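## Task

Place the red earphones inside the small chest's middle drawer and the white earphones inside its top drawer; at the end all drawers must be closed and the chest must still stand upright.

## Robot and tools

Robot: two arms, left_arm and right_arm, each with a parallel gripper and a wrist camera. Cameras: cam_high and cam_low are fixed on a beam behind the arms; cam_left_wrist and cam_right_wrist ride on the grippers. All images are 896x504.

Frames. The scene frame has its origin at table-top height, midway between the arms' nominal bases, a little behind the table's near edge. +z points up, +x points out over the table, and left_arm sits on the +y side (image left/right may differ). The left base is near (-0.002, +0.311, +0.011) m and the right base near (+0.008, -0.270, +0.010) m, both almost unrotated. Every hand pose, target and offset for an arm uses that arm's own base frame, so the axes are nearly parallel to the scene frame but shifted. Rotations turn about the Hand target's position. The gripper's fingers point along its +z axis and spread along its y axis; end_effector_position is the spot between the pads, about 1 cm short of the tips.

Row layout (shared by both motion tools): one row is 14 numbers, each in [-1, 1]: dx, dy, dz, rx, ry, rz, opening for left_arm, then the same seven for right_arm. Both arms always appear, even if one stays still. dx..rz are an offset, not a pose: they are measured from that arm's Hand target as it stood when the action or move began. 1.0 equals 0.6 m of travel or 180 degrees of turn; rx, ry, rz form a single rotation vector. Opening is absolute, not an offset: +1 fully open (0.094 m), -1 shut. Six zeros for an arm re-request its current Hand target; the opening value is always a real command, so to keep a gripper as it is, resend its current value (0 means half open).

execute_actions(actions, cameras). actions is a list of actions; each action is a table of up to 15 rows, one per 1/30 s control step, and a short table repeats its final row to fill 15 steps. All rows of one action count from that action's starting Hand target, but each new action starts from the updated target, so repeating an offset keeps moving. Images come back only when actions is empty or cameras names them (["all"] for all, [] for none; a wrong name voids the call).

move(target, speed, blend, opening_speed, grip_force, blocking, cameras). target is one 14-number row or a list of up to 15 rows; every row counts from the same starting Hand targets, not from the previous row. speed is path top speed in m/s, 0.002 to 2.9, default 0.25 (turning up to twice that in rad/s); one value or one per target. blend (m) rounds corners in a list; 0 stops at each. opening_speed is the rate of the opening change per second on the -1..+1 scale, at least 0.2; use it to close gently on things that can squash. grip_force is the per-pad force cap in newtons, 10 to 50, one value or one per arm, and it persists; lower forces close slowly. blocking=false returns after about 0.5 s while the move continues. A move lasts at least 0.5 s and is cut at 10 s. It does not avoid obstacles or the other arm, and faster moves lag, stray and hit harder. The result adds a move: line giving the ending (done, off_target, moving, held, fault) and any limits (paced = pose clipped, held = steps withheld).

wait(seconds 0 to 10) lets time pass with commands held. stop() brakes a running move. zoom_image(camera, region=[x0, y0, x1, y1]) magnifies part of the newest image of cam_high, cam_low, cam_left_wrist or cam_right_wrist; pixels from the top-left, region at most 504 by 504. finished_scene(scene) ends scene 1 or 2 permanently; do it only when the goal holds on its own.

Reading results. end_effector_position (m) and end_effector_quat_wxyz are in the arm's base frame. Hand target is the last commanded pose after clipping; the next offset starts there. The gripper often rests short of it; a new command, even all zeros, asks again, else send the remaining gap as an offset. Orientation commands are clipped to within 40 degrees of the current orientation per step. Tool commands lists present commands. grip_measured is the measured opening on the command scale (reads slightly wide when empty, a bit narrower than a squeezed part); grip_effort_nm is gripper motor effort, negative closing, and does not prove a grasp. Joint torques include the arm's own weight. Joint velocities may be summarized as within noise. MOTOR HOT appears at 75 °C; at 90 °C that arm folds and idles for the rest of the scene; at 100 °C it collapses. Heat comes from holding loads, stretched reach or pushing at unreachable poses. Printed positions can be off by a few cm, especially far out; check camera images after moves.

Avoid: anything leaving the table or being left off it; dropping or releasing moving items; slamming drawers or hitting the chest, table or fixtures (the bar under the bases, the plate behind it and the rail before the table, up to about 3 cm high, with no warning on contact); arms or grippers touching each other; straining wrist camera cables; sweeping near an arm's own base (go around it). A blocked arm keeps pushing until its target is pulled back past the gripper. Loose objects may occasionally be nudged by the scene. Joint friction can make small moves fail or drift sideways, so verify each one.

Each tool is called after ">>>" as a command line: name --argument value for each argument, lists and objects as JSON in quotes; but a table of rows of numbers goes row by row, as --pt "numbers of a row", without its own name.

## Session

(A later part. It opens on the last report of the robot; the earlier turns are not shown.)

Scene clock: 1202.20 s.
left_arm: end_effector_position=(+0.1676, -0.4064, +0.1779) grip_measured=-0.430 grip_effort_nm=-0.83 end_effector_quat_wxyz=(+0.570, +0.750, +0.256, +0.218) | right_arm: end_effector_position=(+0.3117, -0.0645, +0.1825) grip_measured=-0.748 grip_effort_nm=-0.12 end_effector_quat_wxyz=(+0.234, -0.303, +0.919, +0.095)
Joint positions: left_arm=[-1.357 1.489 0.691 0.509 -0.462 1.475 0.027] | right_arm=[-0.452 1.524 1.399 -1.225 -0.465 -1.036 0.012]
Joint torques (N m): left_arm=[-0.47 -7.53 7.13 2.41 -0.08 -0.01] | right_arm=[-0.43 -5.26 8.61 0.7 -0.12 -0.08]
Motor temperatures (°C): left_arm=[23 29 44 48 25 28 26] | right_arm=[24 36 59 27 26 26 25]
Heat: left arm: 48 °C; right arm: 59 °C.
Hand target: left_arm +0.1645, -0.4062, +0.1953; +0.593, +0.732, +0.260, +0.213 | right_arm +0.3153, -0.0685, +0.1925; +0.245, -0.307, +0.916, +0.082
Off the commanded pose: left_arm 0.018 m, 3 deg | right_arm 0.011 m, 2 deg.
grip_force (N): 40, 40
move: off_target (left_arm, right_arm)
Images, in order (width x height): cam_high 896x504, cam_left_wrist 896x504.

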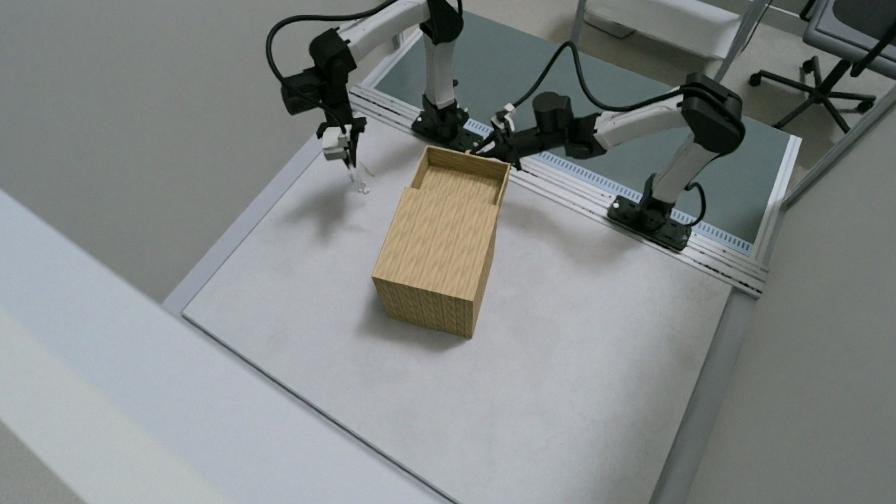

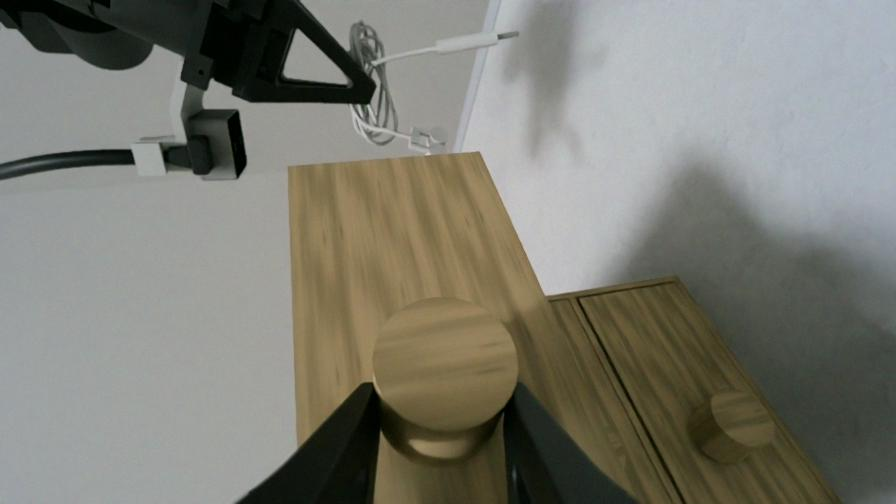

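>>> move --pt "0 0 0 0 0 0 0.2 0 0 0 0 0 0 -0.75" --pt "-0.062 0.0757 0.0208 0 0 0 0.2 -0.008 0.007 0.16 0.033 -0.044 0 -0.75" --pt "-0.0575 0.31 0.058 0 0 0 0.2 -0.0167 0.0142 0.3375 0.0669 -0.0888 0 -0.75" --speed '[0.1, 0.15, 0.25]' --blend '[0, 0.015, 0]' --cameras '["cam_high", "cam_right_wrist", "cam_left_wrist"]'

Scene clock: 1229.30 s.
left_arm: end_effector_position=(+0.1307, -0.2204, +0.2201) grip_measured=+0.197 grip_effort_nm=0.15 end_effector_quat_wxyz=(+0.585, +0.736, +0.264, +0.215) | right_arm: end_effector_position=(+0.3072, -0.0607, +0.3859) grip_measured=-0.748 grip_effort_nm=-0.13 end_effector_quat_wxyz=(+0.442, -0.259, +0.853, +0.097)
Joint positions: left_arm=[-1.332 0.397 0.404 -0.256 -0.446 1.469 0.056] | right_arm=[-0.611 1.519 2.046 -1.562 -0.815 -0.964 0.012]
Joint torques (N m): left_arm=[0.79 0.62 9.87 2.09 0.19 0.13] | right_arm=[-0.61 -4.36 6.74 1.25 -0.41 0.05]
Motor temperatures (°C): left_arm=[23 30 41 50 25 28 26] | right_arm=[24 36 59 28 26 26 25]
Heat: left arm: 50 °C; right arm: 59 °C.
Hand target: left_arm +0.1300, -0.2202, +0.2301; +0.593, +0.732, +0.260, +0.213 | right_arm +0.3052, -0.0601, +0.3952; +0.401, -0.288, +0.859, +0.134
Off the commanded pose: left_arm 0.010 m, 1 deg | right_arm 0.009 m, 7 deg.
joint sent to its limit (right arm) — joint 4 (wrist pitch), lower limit. The joint targets are off in orientation, not in position.
grip_force (N): 40, 40
move: off_target (right_arm)
Images, in order (width x height): cam_high 896x504, cam_left_wrist 896x504, cam_right_wrist 896x504.

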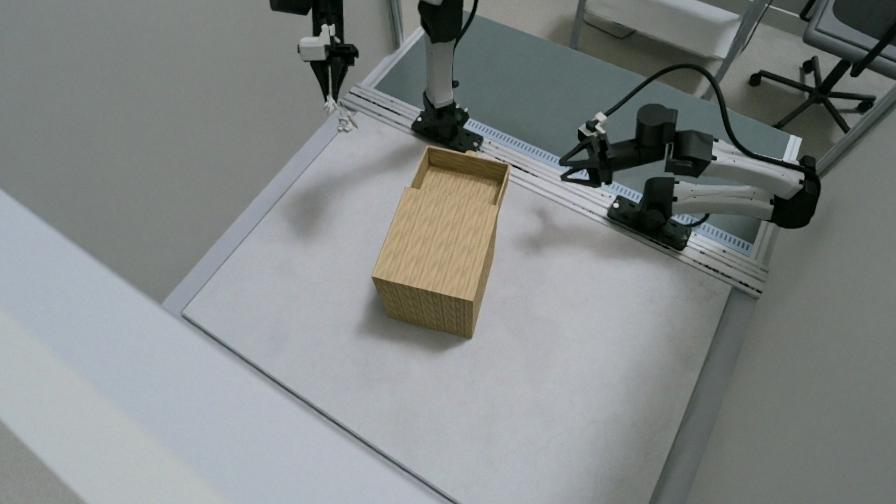

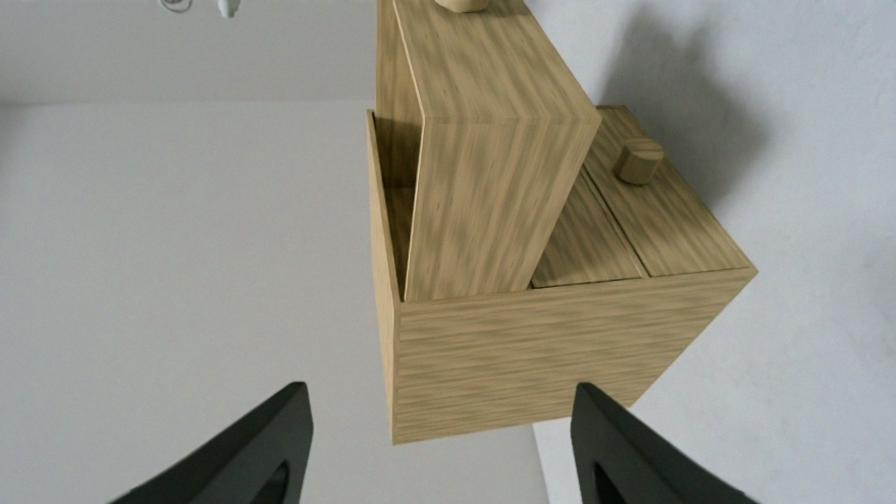

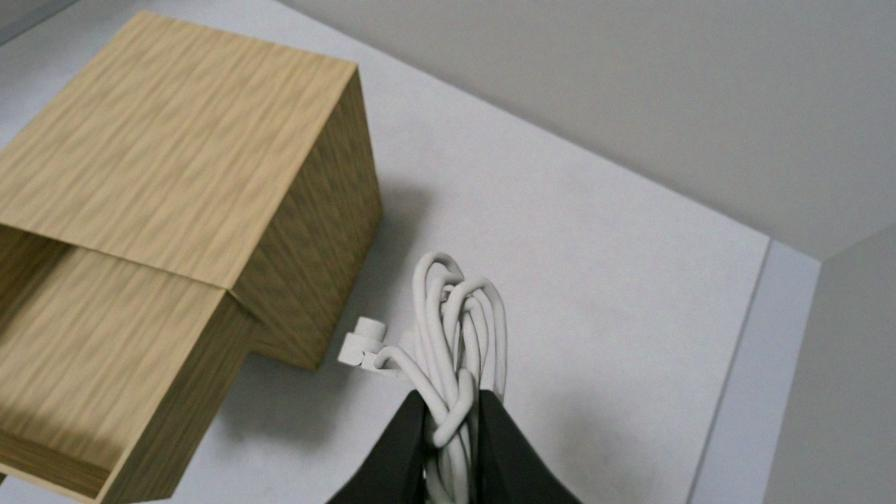

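>>> move --target '[0, 0, 0, 0, 0, 0, 0.2, -0.1112, 0.3618, -0.0037, 0, 0, 0, -0.75]' --speed 0.18 --cameras '["cam_high", "cam_right_wrist", "cam_left_wrist"]'

Scene clock: 1249.30 s.
left_arm: end_effector_position=(+0.1307, -0.2204, +0.2199) grip_measured=+0.197 grip_effort_nm=0.15 end_effector_quat_wxyz=(+0.585, +0.736, +0.264, +0.215) | right_arm: end_effector_position=(+0.2346, +0.1546, +0.3863) grip_measured=-0.748 grip_effort_nm=-0.13 end_effector_quat_wxyz=(+0.388, -0.292, +0.864, +0.133)
Joint positions: left_arm=[-1.332 0.397 0.404 -0.257 -0.445 1.469 0.056] | right_arm=[0.52 1.223 1.833 -1.341 -0.102 -0.088 0.012]
Joint torques (N m): left_arm=[0.98 0.53 9.83 2.12 0.19 0.16] | right_arm=[0.55 -1.36 5.94 2.22 0.22 0.04]
Motor temperatures (°C): left_arm=[23 28 41 48 25 28 25] | right_arm=[24 35 57 29 27 26 25]
Heat: left arm: 48 °C; right arm: 57 °C.
Hand target: left_arm +0.1300, -0.2202, +0.2301; +0.593, +0.732, +0.260, +0.213 | right_arm +0.2385, +0.1570, +0.3929; +0.401, -0.288, +0.859, +0.134
Off the commanded pose: left_arm 0.010 m, 1 deg | right_arm 0.008 m, 2 deg.
grip_force (N): 40, 40
move: done
Images, in order (width x height): cam_high 896x504, cam_left_wrist 896x504, cam_right_wrist 896x504.

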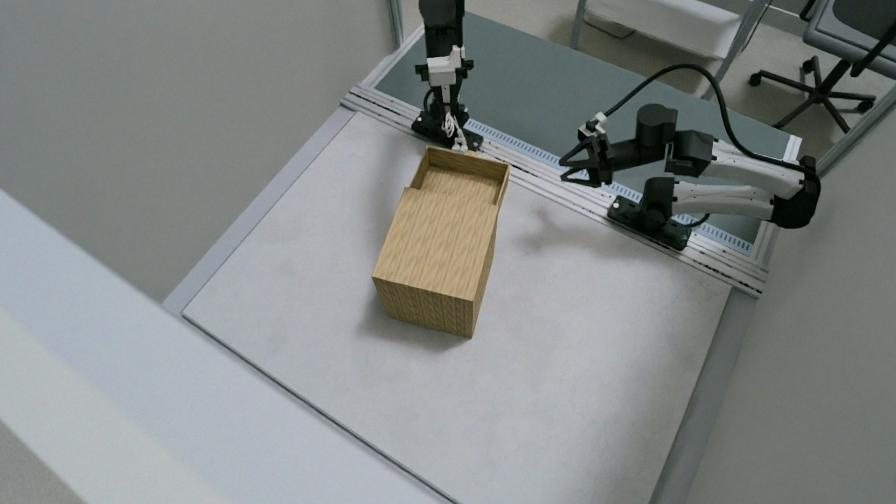

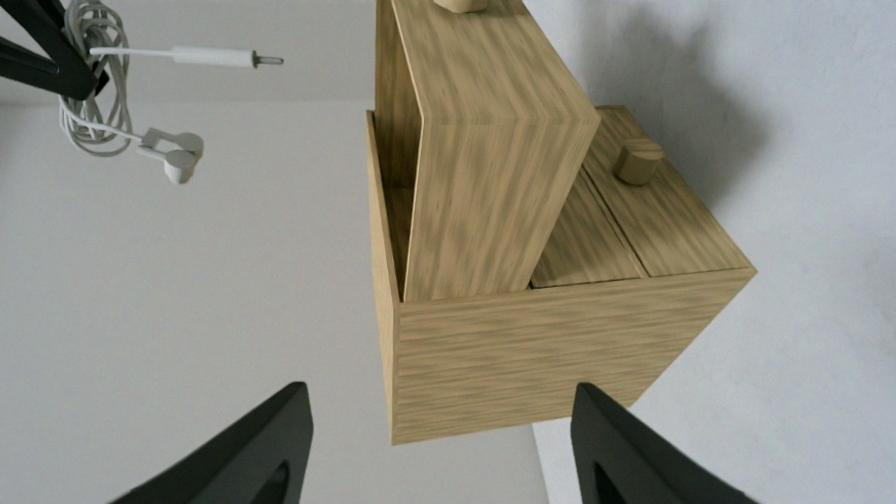

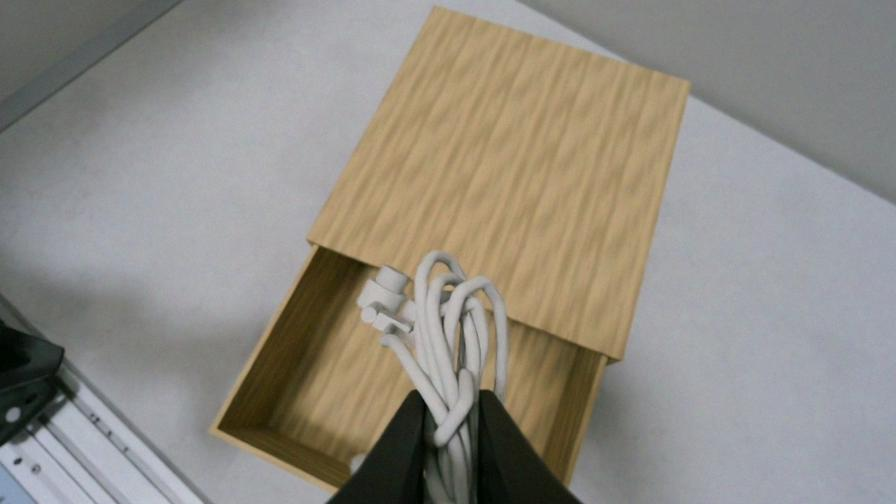

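>>> move --target '[0, 0, 0, 0, 0, 0, 0.2, 0.005, 0.0292, -0.1915, -0.0607, 0.0739, 0.0276, -0.75]' --speed 0.12 --cameras '["cam_right_wrist", "cam_left_wrist"]'

Scene clock: 1267.20 s.
left_arm: end_effector_position=(+0.1307, -0.2204, +0.2199) grip_measured=+0.197 grip_effort_nm=0.15 end_effector_quat_wxyz=(+0.585, +0.736, +0.264, +0.215) | right_arm: end_effector_position=(+0.2379, +0.1719, +0.2755) grip_measured=-0.748 grip_effort_nm=-0.13 end_effector_quat_wxyz=(+0.252, -0.339, +0.900, +0.104)
Joint positions: left_arm=[-1.332 0.397 0.404 -0.257 -0.445 1.469 0.056] | right_arm=[0.57 1.276 1.536 -1.285 -0.094 -0.123 0.012]
Joint torques (N m): left_arm=[0.91 0.62 9.81 2.08 0.15 0.15] | right_arm=[0.58 -3 6.09 1.67 0.2 -0.14]
Motor temperatures (°C): left_arm=[23 27 42 48 25 28 25] | right_arm=[24 34 55 32 26 26 25]
Heat: left arm: 48 °C; right arm: 55 °C.
Hand target: left_arm +0.1300, -0.2202, +0.2301; +0.593, +0.732, +0.260, +0.213 | right_arm +0.2415, +0.1745, +0.2780; +0.263, -0.344, +0.896, +0.101
Off the commanded pose: left_arm 0.010 m, 1 deg | right_arm 0.005 m, 2 deg.
grip_force (N): 40, 40
move: done
Images, in order (width x height): cam_left_wrist 896x504, cam_right_wrist 896x504.

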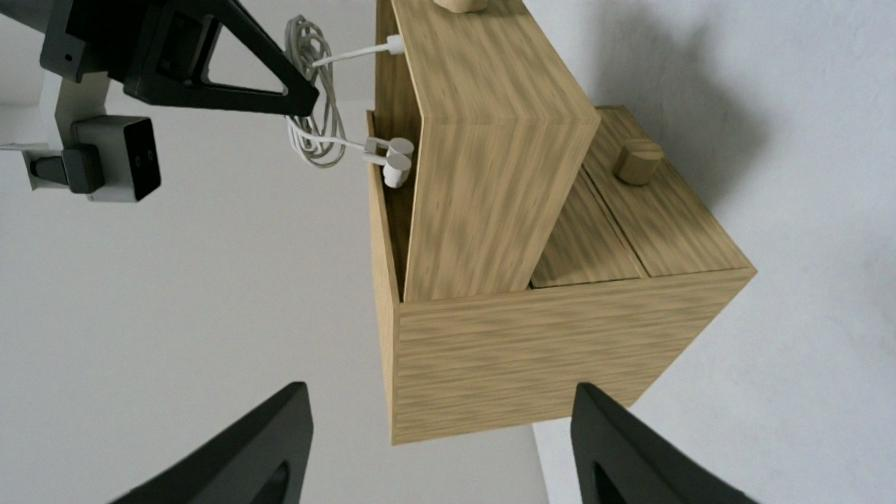

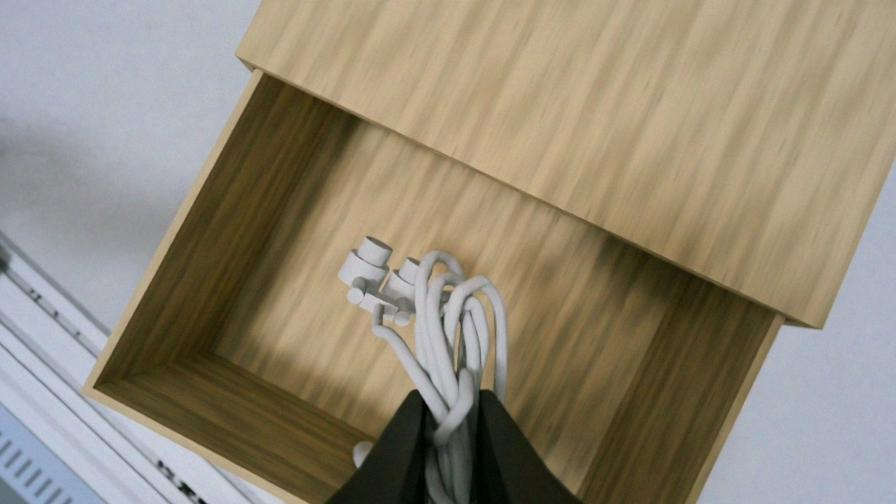

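>>> move --pt "0 0 0 0 0 0 0.2 0.0 0.0 -0.138 -0.0185 0.0207 0.0 -0.75" --pt "0 0 0 0 0 0 0.2 0.0 0.0 -0.138 -0.0185 0.0207 0.0 -0.2" --speed 0.1 --cameras '["cam_right_wrist", "cam_left_wrist"]'

Scene clock: 1282.37 s.
left_arm: end_effector_position=(+0.1307, -0.2204, +0.2199) grip_measured=+0.197 grip_effort_nm=0.15 end_effector_quat_wxyz=(+0.585, +0.736, +0.264, +0.215) | right_arm: end_effector_position=(+0.2435, +0.1744, +0.1924) grip_measured=-0.202 grip_effort_nm=0.09 end_effector_quat_wxyz=(+0.217, -0.342, +0.910, +0.087)
Joint positions: left_arm=[-1.332 0.397 0.404 -0.257 -0.445 1.469 0.056] | right_arm=[0.578 1.264 1.216 -1.056 -0.074 -0.124 0.038]
Joint torques (N m): left_arm=[0.94 0.57 9.84 2.12 0.18 0.14] | right_arm=[0.46 -4.48 6.37 1.34 0.16 -0.11]
Heat: left arm: 48 °C; right arm: 54 °C.
Hand target: left_arm +0.1300, -0.2202, +0.2301; +0.593, +0.732, +0.260, +0.213 | right_arm +0.2415, +0.1745, +0.1953; +0.224, -0.348, +0.906, +0.087
Off the commanded pose: left_arm 0.010 m, 1 deg | right_arm 0.003 m, 1 deg.
grip_force (N): 40, 40
move: done
Images, in order (width x height): cam_left_wrist 896x504, cam_right_wrist 896x504.

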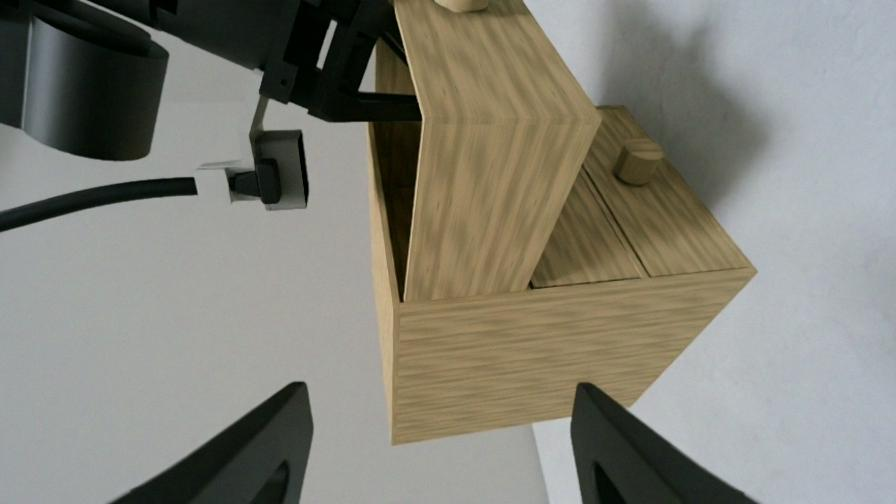

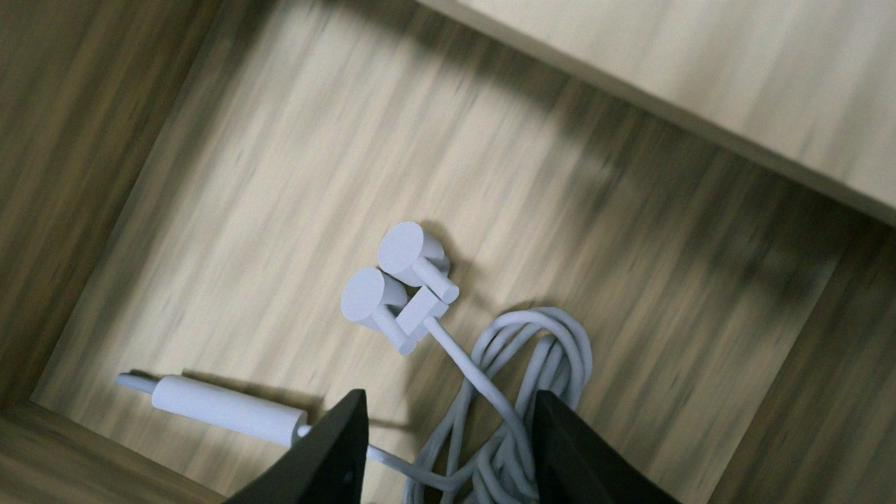

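>>> move --pt "0 0 0 0 0 0 0.2 0.0 0.0 0.08 0.0 0.0 0.0 -0.2" --pt "0 0 0 0 0 0 0.2 0.0 0.0 0.22 0.0536 -0.0638 0.0 -0.2" --speed '[0.08, 0.18]' --blend '[0.02, 0]' --cameras '["cam_right_wrist", "cam_high"]'

Scene clock: 1290.03 s.
left_arm: end_effector_position=(+0.1307, -0.2204, +0.2198) grip_measured=+0.197 grip_effort_nm=0.15 end_effector_quat_wxyz=(+0.585, +0.737, +0.264, +0.215) | right_arm: end_effector_position=(+0.2404, +0.1743, +0.3142) grip_measured=-0.202 grip_effort_nm=0.09 end_effector_quat_wxyz=(+0.323, -0.335, +0.877, +0.121)
Joint positions: left_arm=[-1.332 0.397 0.404 -0.257 -0.445 1.469 0.056] | right_arm=[0.57 1.219 1.577 -1.23 -0.098 -0.124 0.038]
Joint torques (N m): left_arm=[0.88 0.58 9.83 2.1 0.19 0.14] | right_arm=[-0.73 -3.03 8.17 1.79 -0.04 -0.13]
Heat: left arm: 48 °C; right arm: 54 °C.
Hand target: left_arm +0.1300, -0.2202, +0.2301; +0.593, +0.732, +0.260, +0.213 | right_arm +0.2415, +0.1745, +0.3272; +0.342, -0.335, +0.869, +0.127
Off the commanded pose: left_arm 0.010 m, 1 deg | right_arm 0.013 m, 2 deg.
grip_force (N): 40, 40
move: off_target (right_arm)
Images, in order (width x height): cam_high 896x504, cam_right_wrist 896x504.

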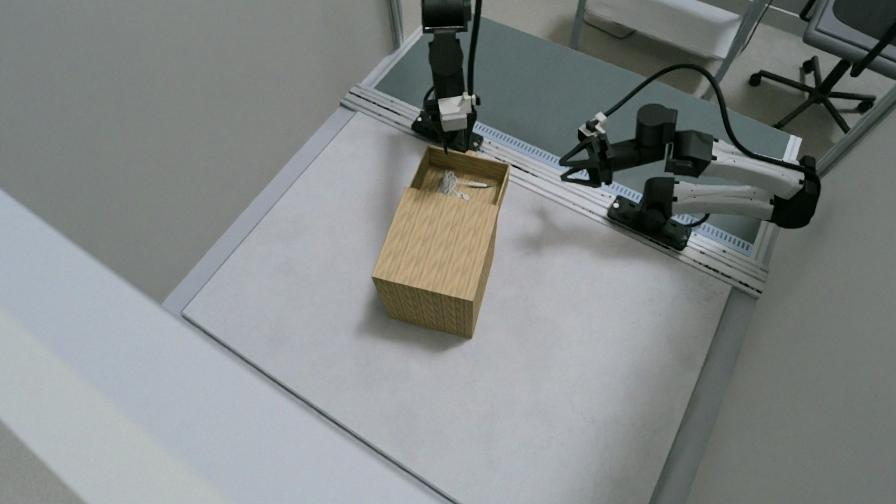

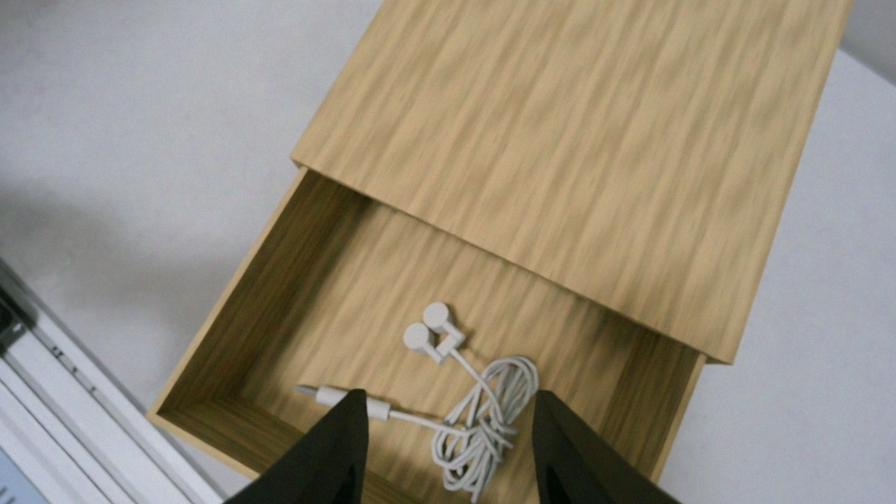

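>>> move --pt "0 0 0 0 0 0 0.2 0.0308 -0.3908 0.005 0 0 0 -0.2" --pt "0.0017 -0.2463 -0.0402 0 0 0 0.2 0.0308 -0.3908 0.005 0 0 0 -0.2" --speed 0.25 --blend '[0.02, 0]' --cameras '["cam_left_wrist", "cam_high"]'

Scene clock: 1303.70 s.
left_arm: end_effector_position=(+0.1281, -0.3593, +0.1865) grip_measured=+0.197 grip_effort_nm=0.15 end_effector_quat_wxyz=(+0.571, +0.750, +0.255, +0.215) | right_arm: end_effector_position=(+0.2591, -0.0592, +0.3215) grip_measured=-0.202 grip_effort_nm=0.09 end_effector_quat_wxyz=(+0.381, -0.296, +0.873, +0.070)
Joint positions: left_arm=[-1.478 1.232 0.544 0.38 -0.573 1.433 0.056] | right_arm=[-0.672 1.331 1.691 -1.56 -0.721 -1.185 0.038]
Joint torques (N m): left_arm=[0.58 -2.8 10.78 2.4 -0.02 0.09] | right_arm=[-0.54 -2.61 7.68 0.94 -0.37 -0.17]
Heat: left arm: 48 °C; right arm: 53 °C.
Hand target: left_arm +0.1310, -0.3680, +0.2060; +0.593, +0.732, +0.260, +0.213 | right_arm +0.2600, -0.0599, +0.3301; +0.342, -0.335, +0.869, +0.127
Off the commanded pose: left_arm 0.022 m, 3 deg | right_arm 0.009 m, 9 deg.
joint sent to its limit (right arm) — joint 4 (wrist pitch), lower limit. The joint targets are off in orientation, not in position.
grip_force (N): 40, 40
move: off_target (left_arm, right_arm)
Images, in order (width x height): cam_high 896x504, cam_left_wrist 896x504.

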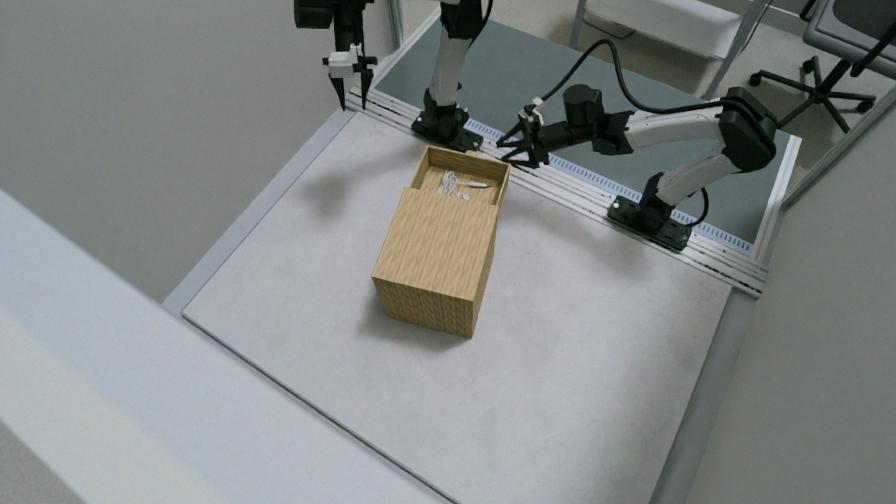

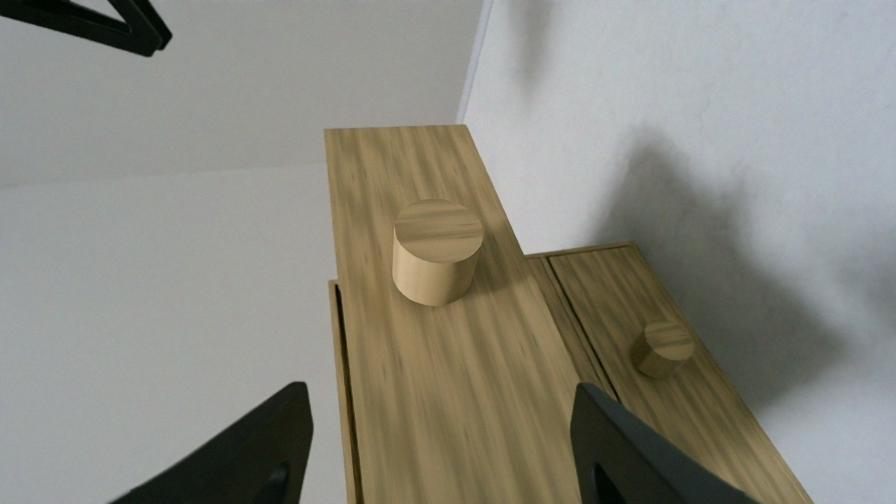

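>>> move --pt "0.0617 -0.0783 -0.0167 0 0 0 0.2 0 0 0 0 0 0 -0.2" --pt "0.0617 -0.0783 -0.0167 0 0 0 -0.7 0 0 0 0 0 0 -0.2" --speed 0.12 --cameras '["cam_left_wrist"]'

Scene clock: 1319.23 s.
left_arm: end_effector_position=(+0.1657, -0.4045, +0.1769) grip_measured=-0.495 grip_effort_nm=-0.81 end_effector_quat_wxyz=(+0.569, +0.749, +0.259, +0.221) | right_arm: end_effector_position=(+0.2591, -0.0592, +0.3215) grip_measured=-0.202 grip_effort_nm=0.09 end_effector_quat_wxyz=(+0.381, -0.296, +0.873, +0.070)
Joint positions: left_arm=[-1.368 1.484 0.686 0.505 -0.482 1.469 0.024] | right_arm=[-0.672 1.331 1.691 -1.56 -0.721 -1.185 0.038]
Joint torques (N m): left_arm=[0.95 -4.74 10.41 2.42 0.16 0.05] | right_arm=[-0.59 -2.39 7.62 0.93 -0.36 -0.19]
Heat: left arm: 50 °C; right arm: 54 °C.
Hand target: left_arm +0.1680, -0.4150, +0.1960; +0.593, +0.732, +0.260, +0.212 | right_arm +0.2600, -0.0599, +0.3301; +0.342, -0.335, +0.869, +0.127
Off the commanded pose: left_arm 0.022 m, 4 deg | right_arm 0.009 m, 9 deg.
joint sent to its limit (right arm) — joint 4 (wrist pitch), lower limit. The joint targets are off in orientation, not in position.
grip_force (N): 40, 40
move: off_target (left_arm, right_arm); target 2's new opening was sent with left_arm's hand 0.021 m and 3 deg from that target
Images, in order (width x height): cam_left_wrist 896x504.

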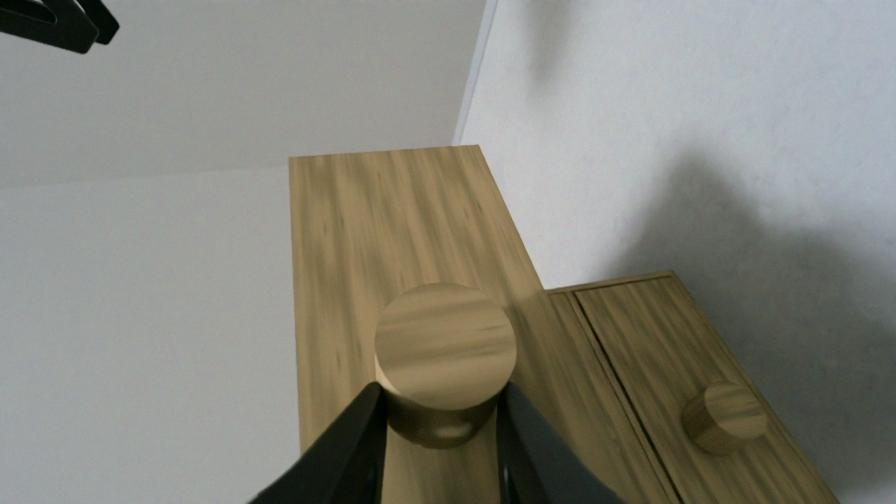

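>>> move --pt "0.15 0.042 -0.004 0 0 0 -0.7 0 0 0 0 0 0 -0.2" --pt "0.1997 0.0558 -0.005 0 0 0 -0.7 0 0 0 0 0 0 -0.2" --speed '[0.1, 0.035]' --blend '[0.01, 0]' --cameras '["cam_left_wrist", "cam_high"]'

Scene clock: 1329.83 s.
left_arm: end_effector_position=(+0.2812, -0.3761, +0.1801) grip_measured=-0.499 grip_effort_nm=-0.83 end_effector_quat_wxyz=(+0.578, +0.744, +0.261, +0.211) | right_arm: end_effector_position=(+0.2591, -0.0592, +0.3215) grip_measured=-0.202 grip_effort_nm=0.09 end_effector_quat_wxyz=(+0.381, -0.296, +0.873, +0.070)
Joint positions: left_arm=[-0.954 1.562 0.747 0.569 -0.069 1.566 0.024] | right_arm=[-0.672 1.331 1.691 -1.56 -0.721 -1.185 0.038]
Joint torques (N m): left_arm=[1.01 -4.88 9.96 2.37 0.18 0] | right_arm=[-0.5 -2.5 7.64 0.94 -0.41 -0.16]
Heat: left arm: 50 °C; right arm: 54 °C.
Hand target: left_arm +0.2878, -0.3815, +0.1931; +0.593, +0.732, +0.260, +0.213 | right_arm +0.2600, -0.0599, +0.3301; +0.342, -0.335, +0.869, +0.127
Off the commanded pose: left_arm 0.016 m, 2 deg | right_arm 0.009 m, 9 deg.
joint sent to its limit (right arm) — joint 4 (wrist pitch), lower limit. The joint targets are off in orientation, not in position.
grip_force (N): 40, 40
move: off_target (left_arm, right_arm)
Images, in order (width x height): cam_high 896x504, cam_left_wrist 896x504.

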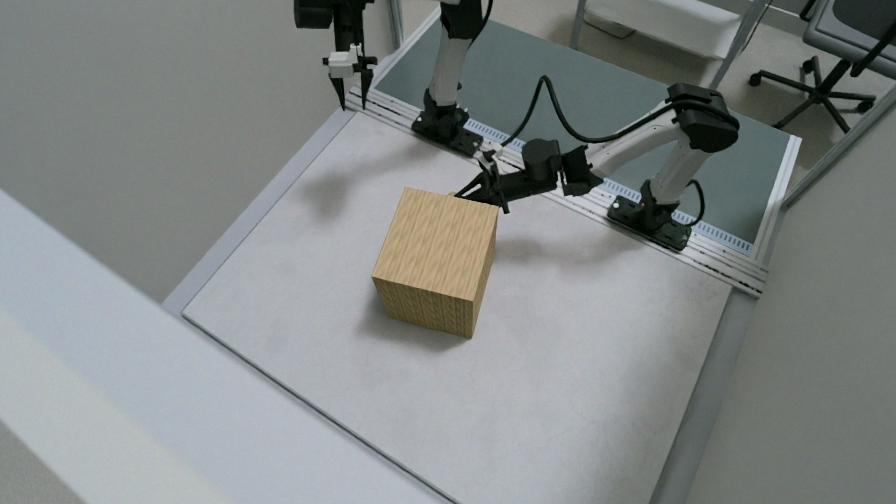

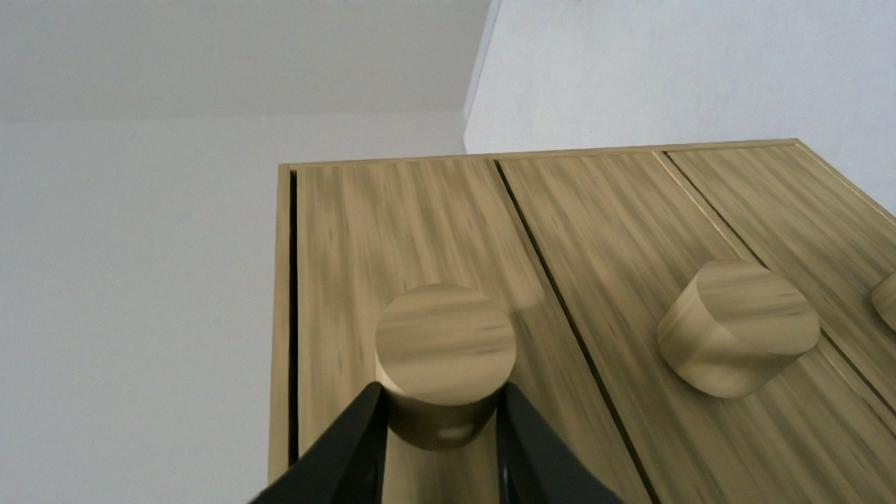

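>>> move --target '[0.0175, 0.003, 0.0, 0, 0, 0, -0.7, 0, 0, 0, 0, 0, 0, -0.2]' --speed 0.03 --cameras '["cam_left_wrist"]'

Scene clock: 1335.53 s.
left_arm: end_effector_position=(+0.2851, -0.3772, +0.1798) grip_measured=-0.499 grip_effort_nm=-0.83 end_effector_quat_wxyz=(+0.581, +0.747, +0.254, +0.201) | right_arm: end_effector_position=(+0.2591, -0.0592, +0.3215) grip_measured=-0.202 grip_effort_nm=0.09 end_effector_quat_wxyz=(+0.381, -0.296, +0.873, +0.070)
Joint positions: left_arm=[-0.931 1.573 0.758 0.57 -0.021 1.572 0.024] | right_arm=[-0.672 1.331 1.691 -1.56 -0.721 -1.185 0.038]
Joint torques (N m): left_arm=[1.74 -4.45 10.4 2.38 -0.01 0.03] | right_arm=[-0.51 -2.52 7.69 0.95 -0.4 -0.17]
Motor temperatures (°C): left_arm=[23 27 44 50 25 27 26] | right_arm=[24 33 55 31 27 26 25]
Heat: left arm: 50 °C; right arm: 55 °C.
Hand target: left_arm +0.2983, -0.3797, +0.1929; +0.593, +0.732, +0.260, +0.212 | right_arm +0.2600, -0.0599, +0.3301; +0.342, -0.335, +0.869, +0.127
Off the commanded pose: left_arm 0.019 m, 3 deg | right_arm 0.009 m, 9 deg.
joint sent to its limit (right arm) — joint 4 (wrist pitch), lower limit. The joint targets are off in orientation, not in position.
grip_force (N): 40, 40
move: off_target (left_arm, right_arm)
Images, in order (width x height): cam_left_wrist 896x504.

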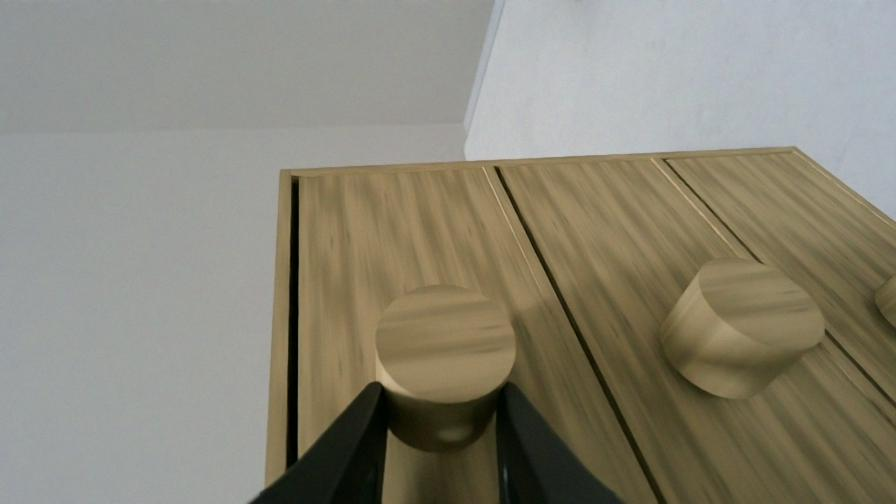

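>>> move --pt "-0.013 0.002 0.0 0 0 0 0.1 0 0 0 0 0 0 -0.2" --pt "-0.095 0.102 0.033 0 0 0 0.1 0 0 0 0 0 0 -0.2" --speed '[0.05, 0.12]' --cameras '["cam_left_wrist", "cam_high", "cam_low"]'

Scene clock: 1343.10 s.
left_arm: end_effector_position=(+0.2458, -0.3185, +0.2131) grip_measured=+0.097 grip_effort_nm=0.15 end_effector_quat_wxyz=(+0.590, +0.733, +0.259, +0.219) | right_arm: end_effector_position=(+0.2591, -0.0592, +0.3215) grip_measured=-0.202 grip_effort_nm=0.09 end_effector_quat_wxyz=(+0.381, -0.296, +0.873, +0.070)
Joint positions: left_arm=[-0.941 1.209 0.58 0.42 -0.064 1.572 0.052] | right_arm=[-0.672 1.331 1.691 -1.56 -0.721 -1.185 0.038]
Joint torques (N m): left_arm=[-0.47 -4.44 6.87 2.16 0.09 -0.07] | right_arm=[-0.57 -2.35 7.69 0.9 -0.4 -0.18]
Motor temperatures (°C): left_arm=[23 27 44 50 25 28 26] | right_arm=[24 33 55 31 27 26 25]
Heat: left arm: 50 °C; right arm: 55 °C.
Hand target: left_arm +0.2414, -0.3184, +0.2127; +0.593, +0.732, +0.260, +0.213 | right_arm +0.2600, -0.0599, +0.3301; +0.342, -0.335, +0.869, +0.127
Off the commanded pose: left_arm 0.004 m, 1 deg | right_arm 0.009 m, 9 deg.
joint sent to its limit (right arm) — joint 4 (wrist pitch), lower limit. The joint targets are off in orientation, not in position.
grip_force (N): 40, 40
move: off_target (right_arm)
Images, in order (width x height): cam_high 896x504, cam_low 896x504, cam_left_wrist 896x504.

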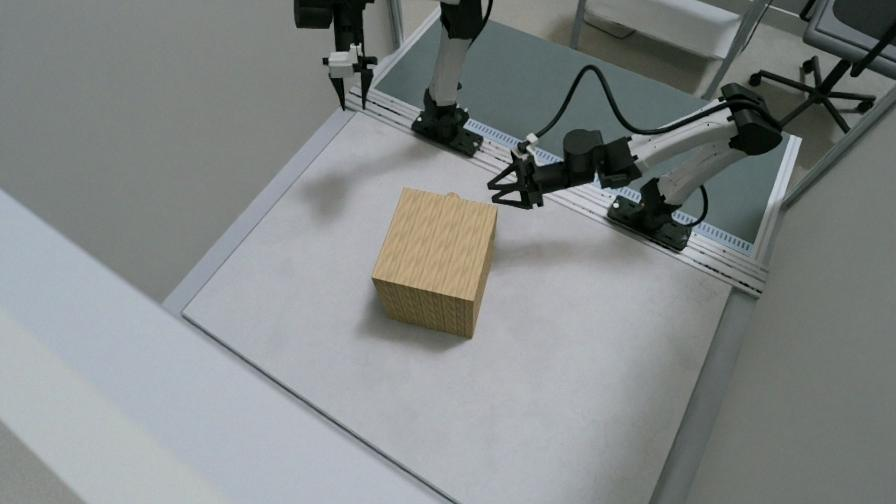

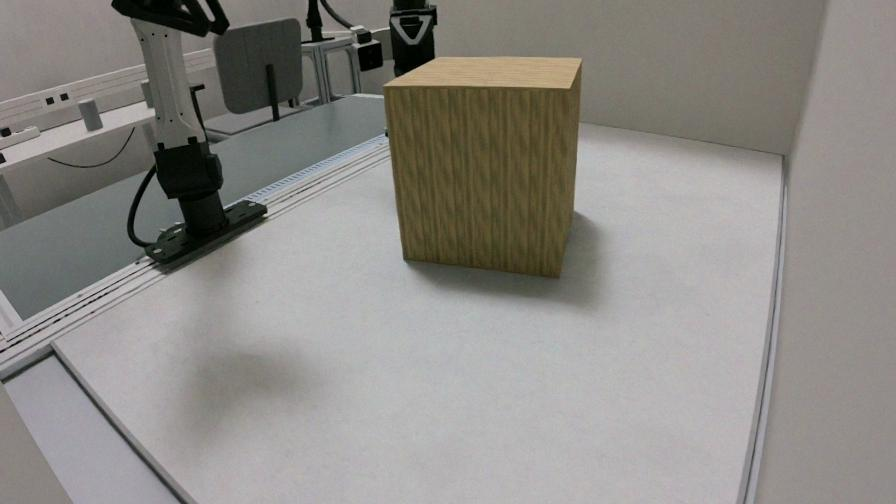

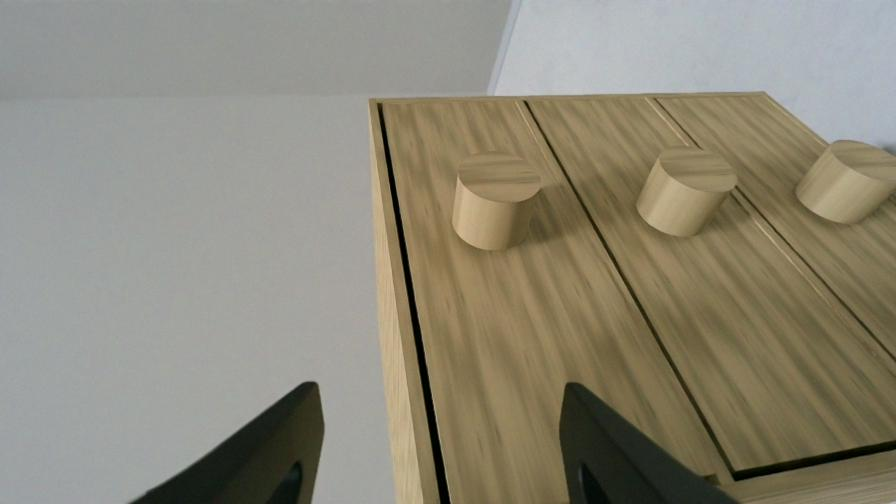

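>>> zoom_image --camera "cam_left_wrist" --region '[360, 80, 780, 320]'

>>> zoom_image --camera "cam_left_wrist" --region '[540, 280, 896, 504]'

Scaled by 1.200 from the camera's 896x504 image, which has a finer 1280x720 frame.

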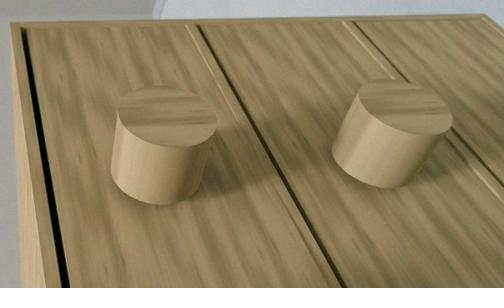

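Scaled by 1.416 from the camera's 896x504 image, which has a finer 1280x720 frame.

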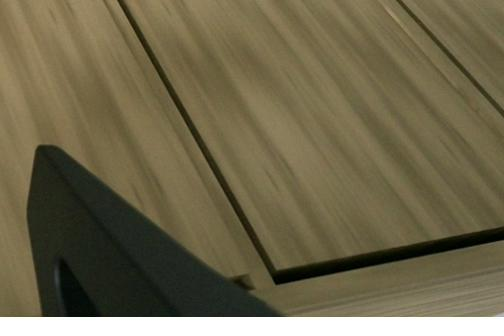

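>>> finished_scene --scene 2

The scene is finished: the task was done.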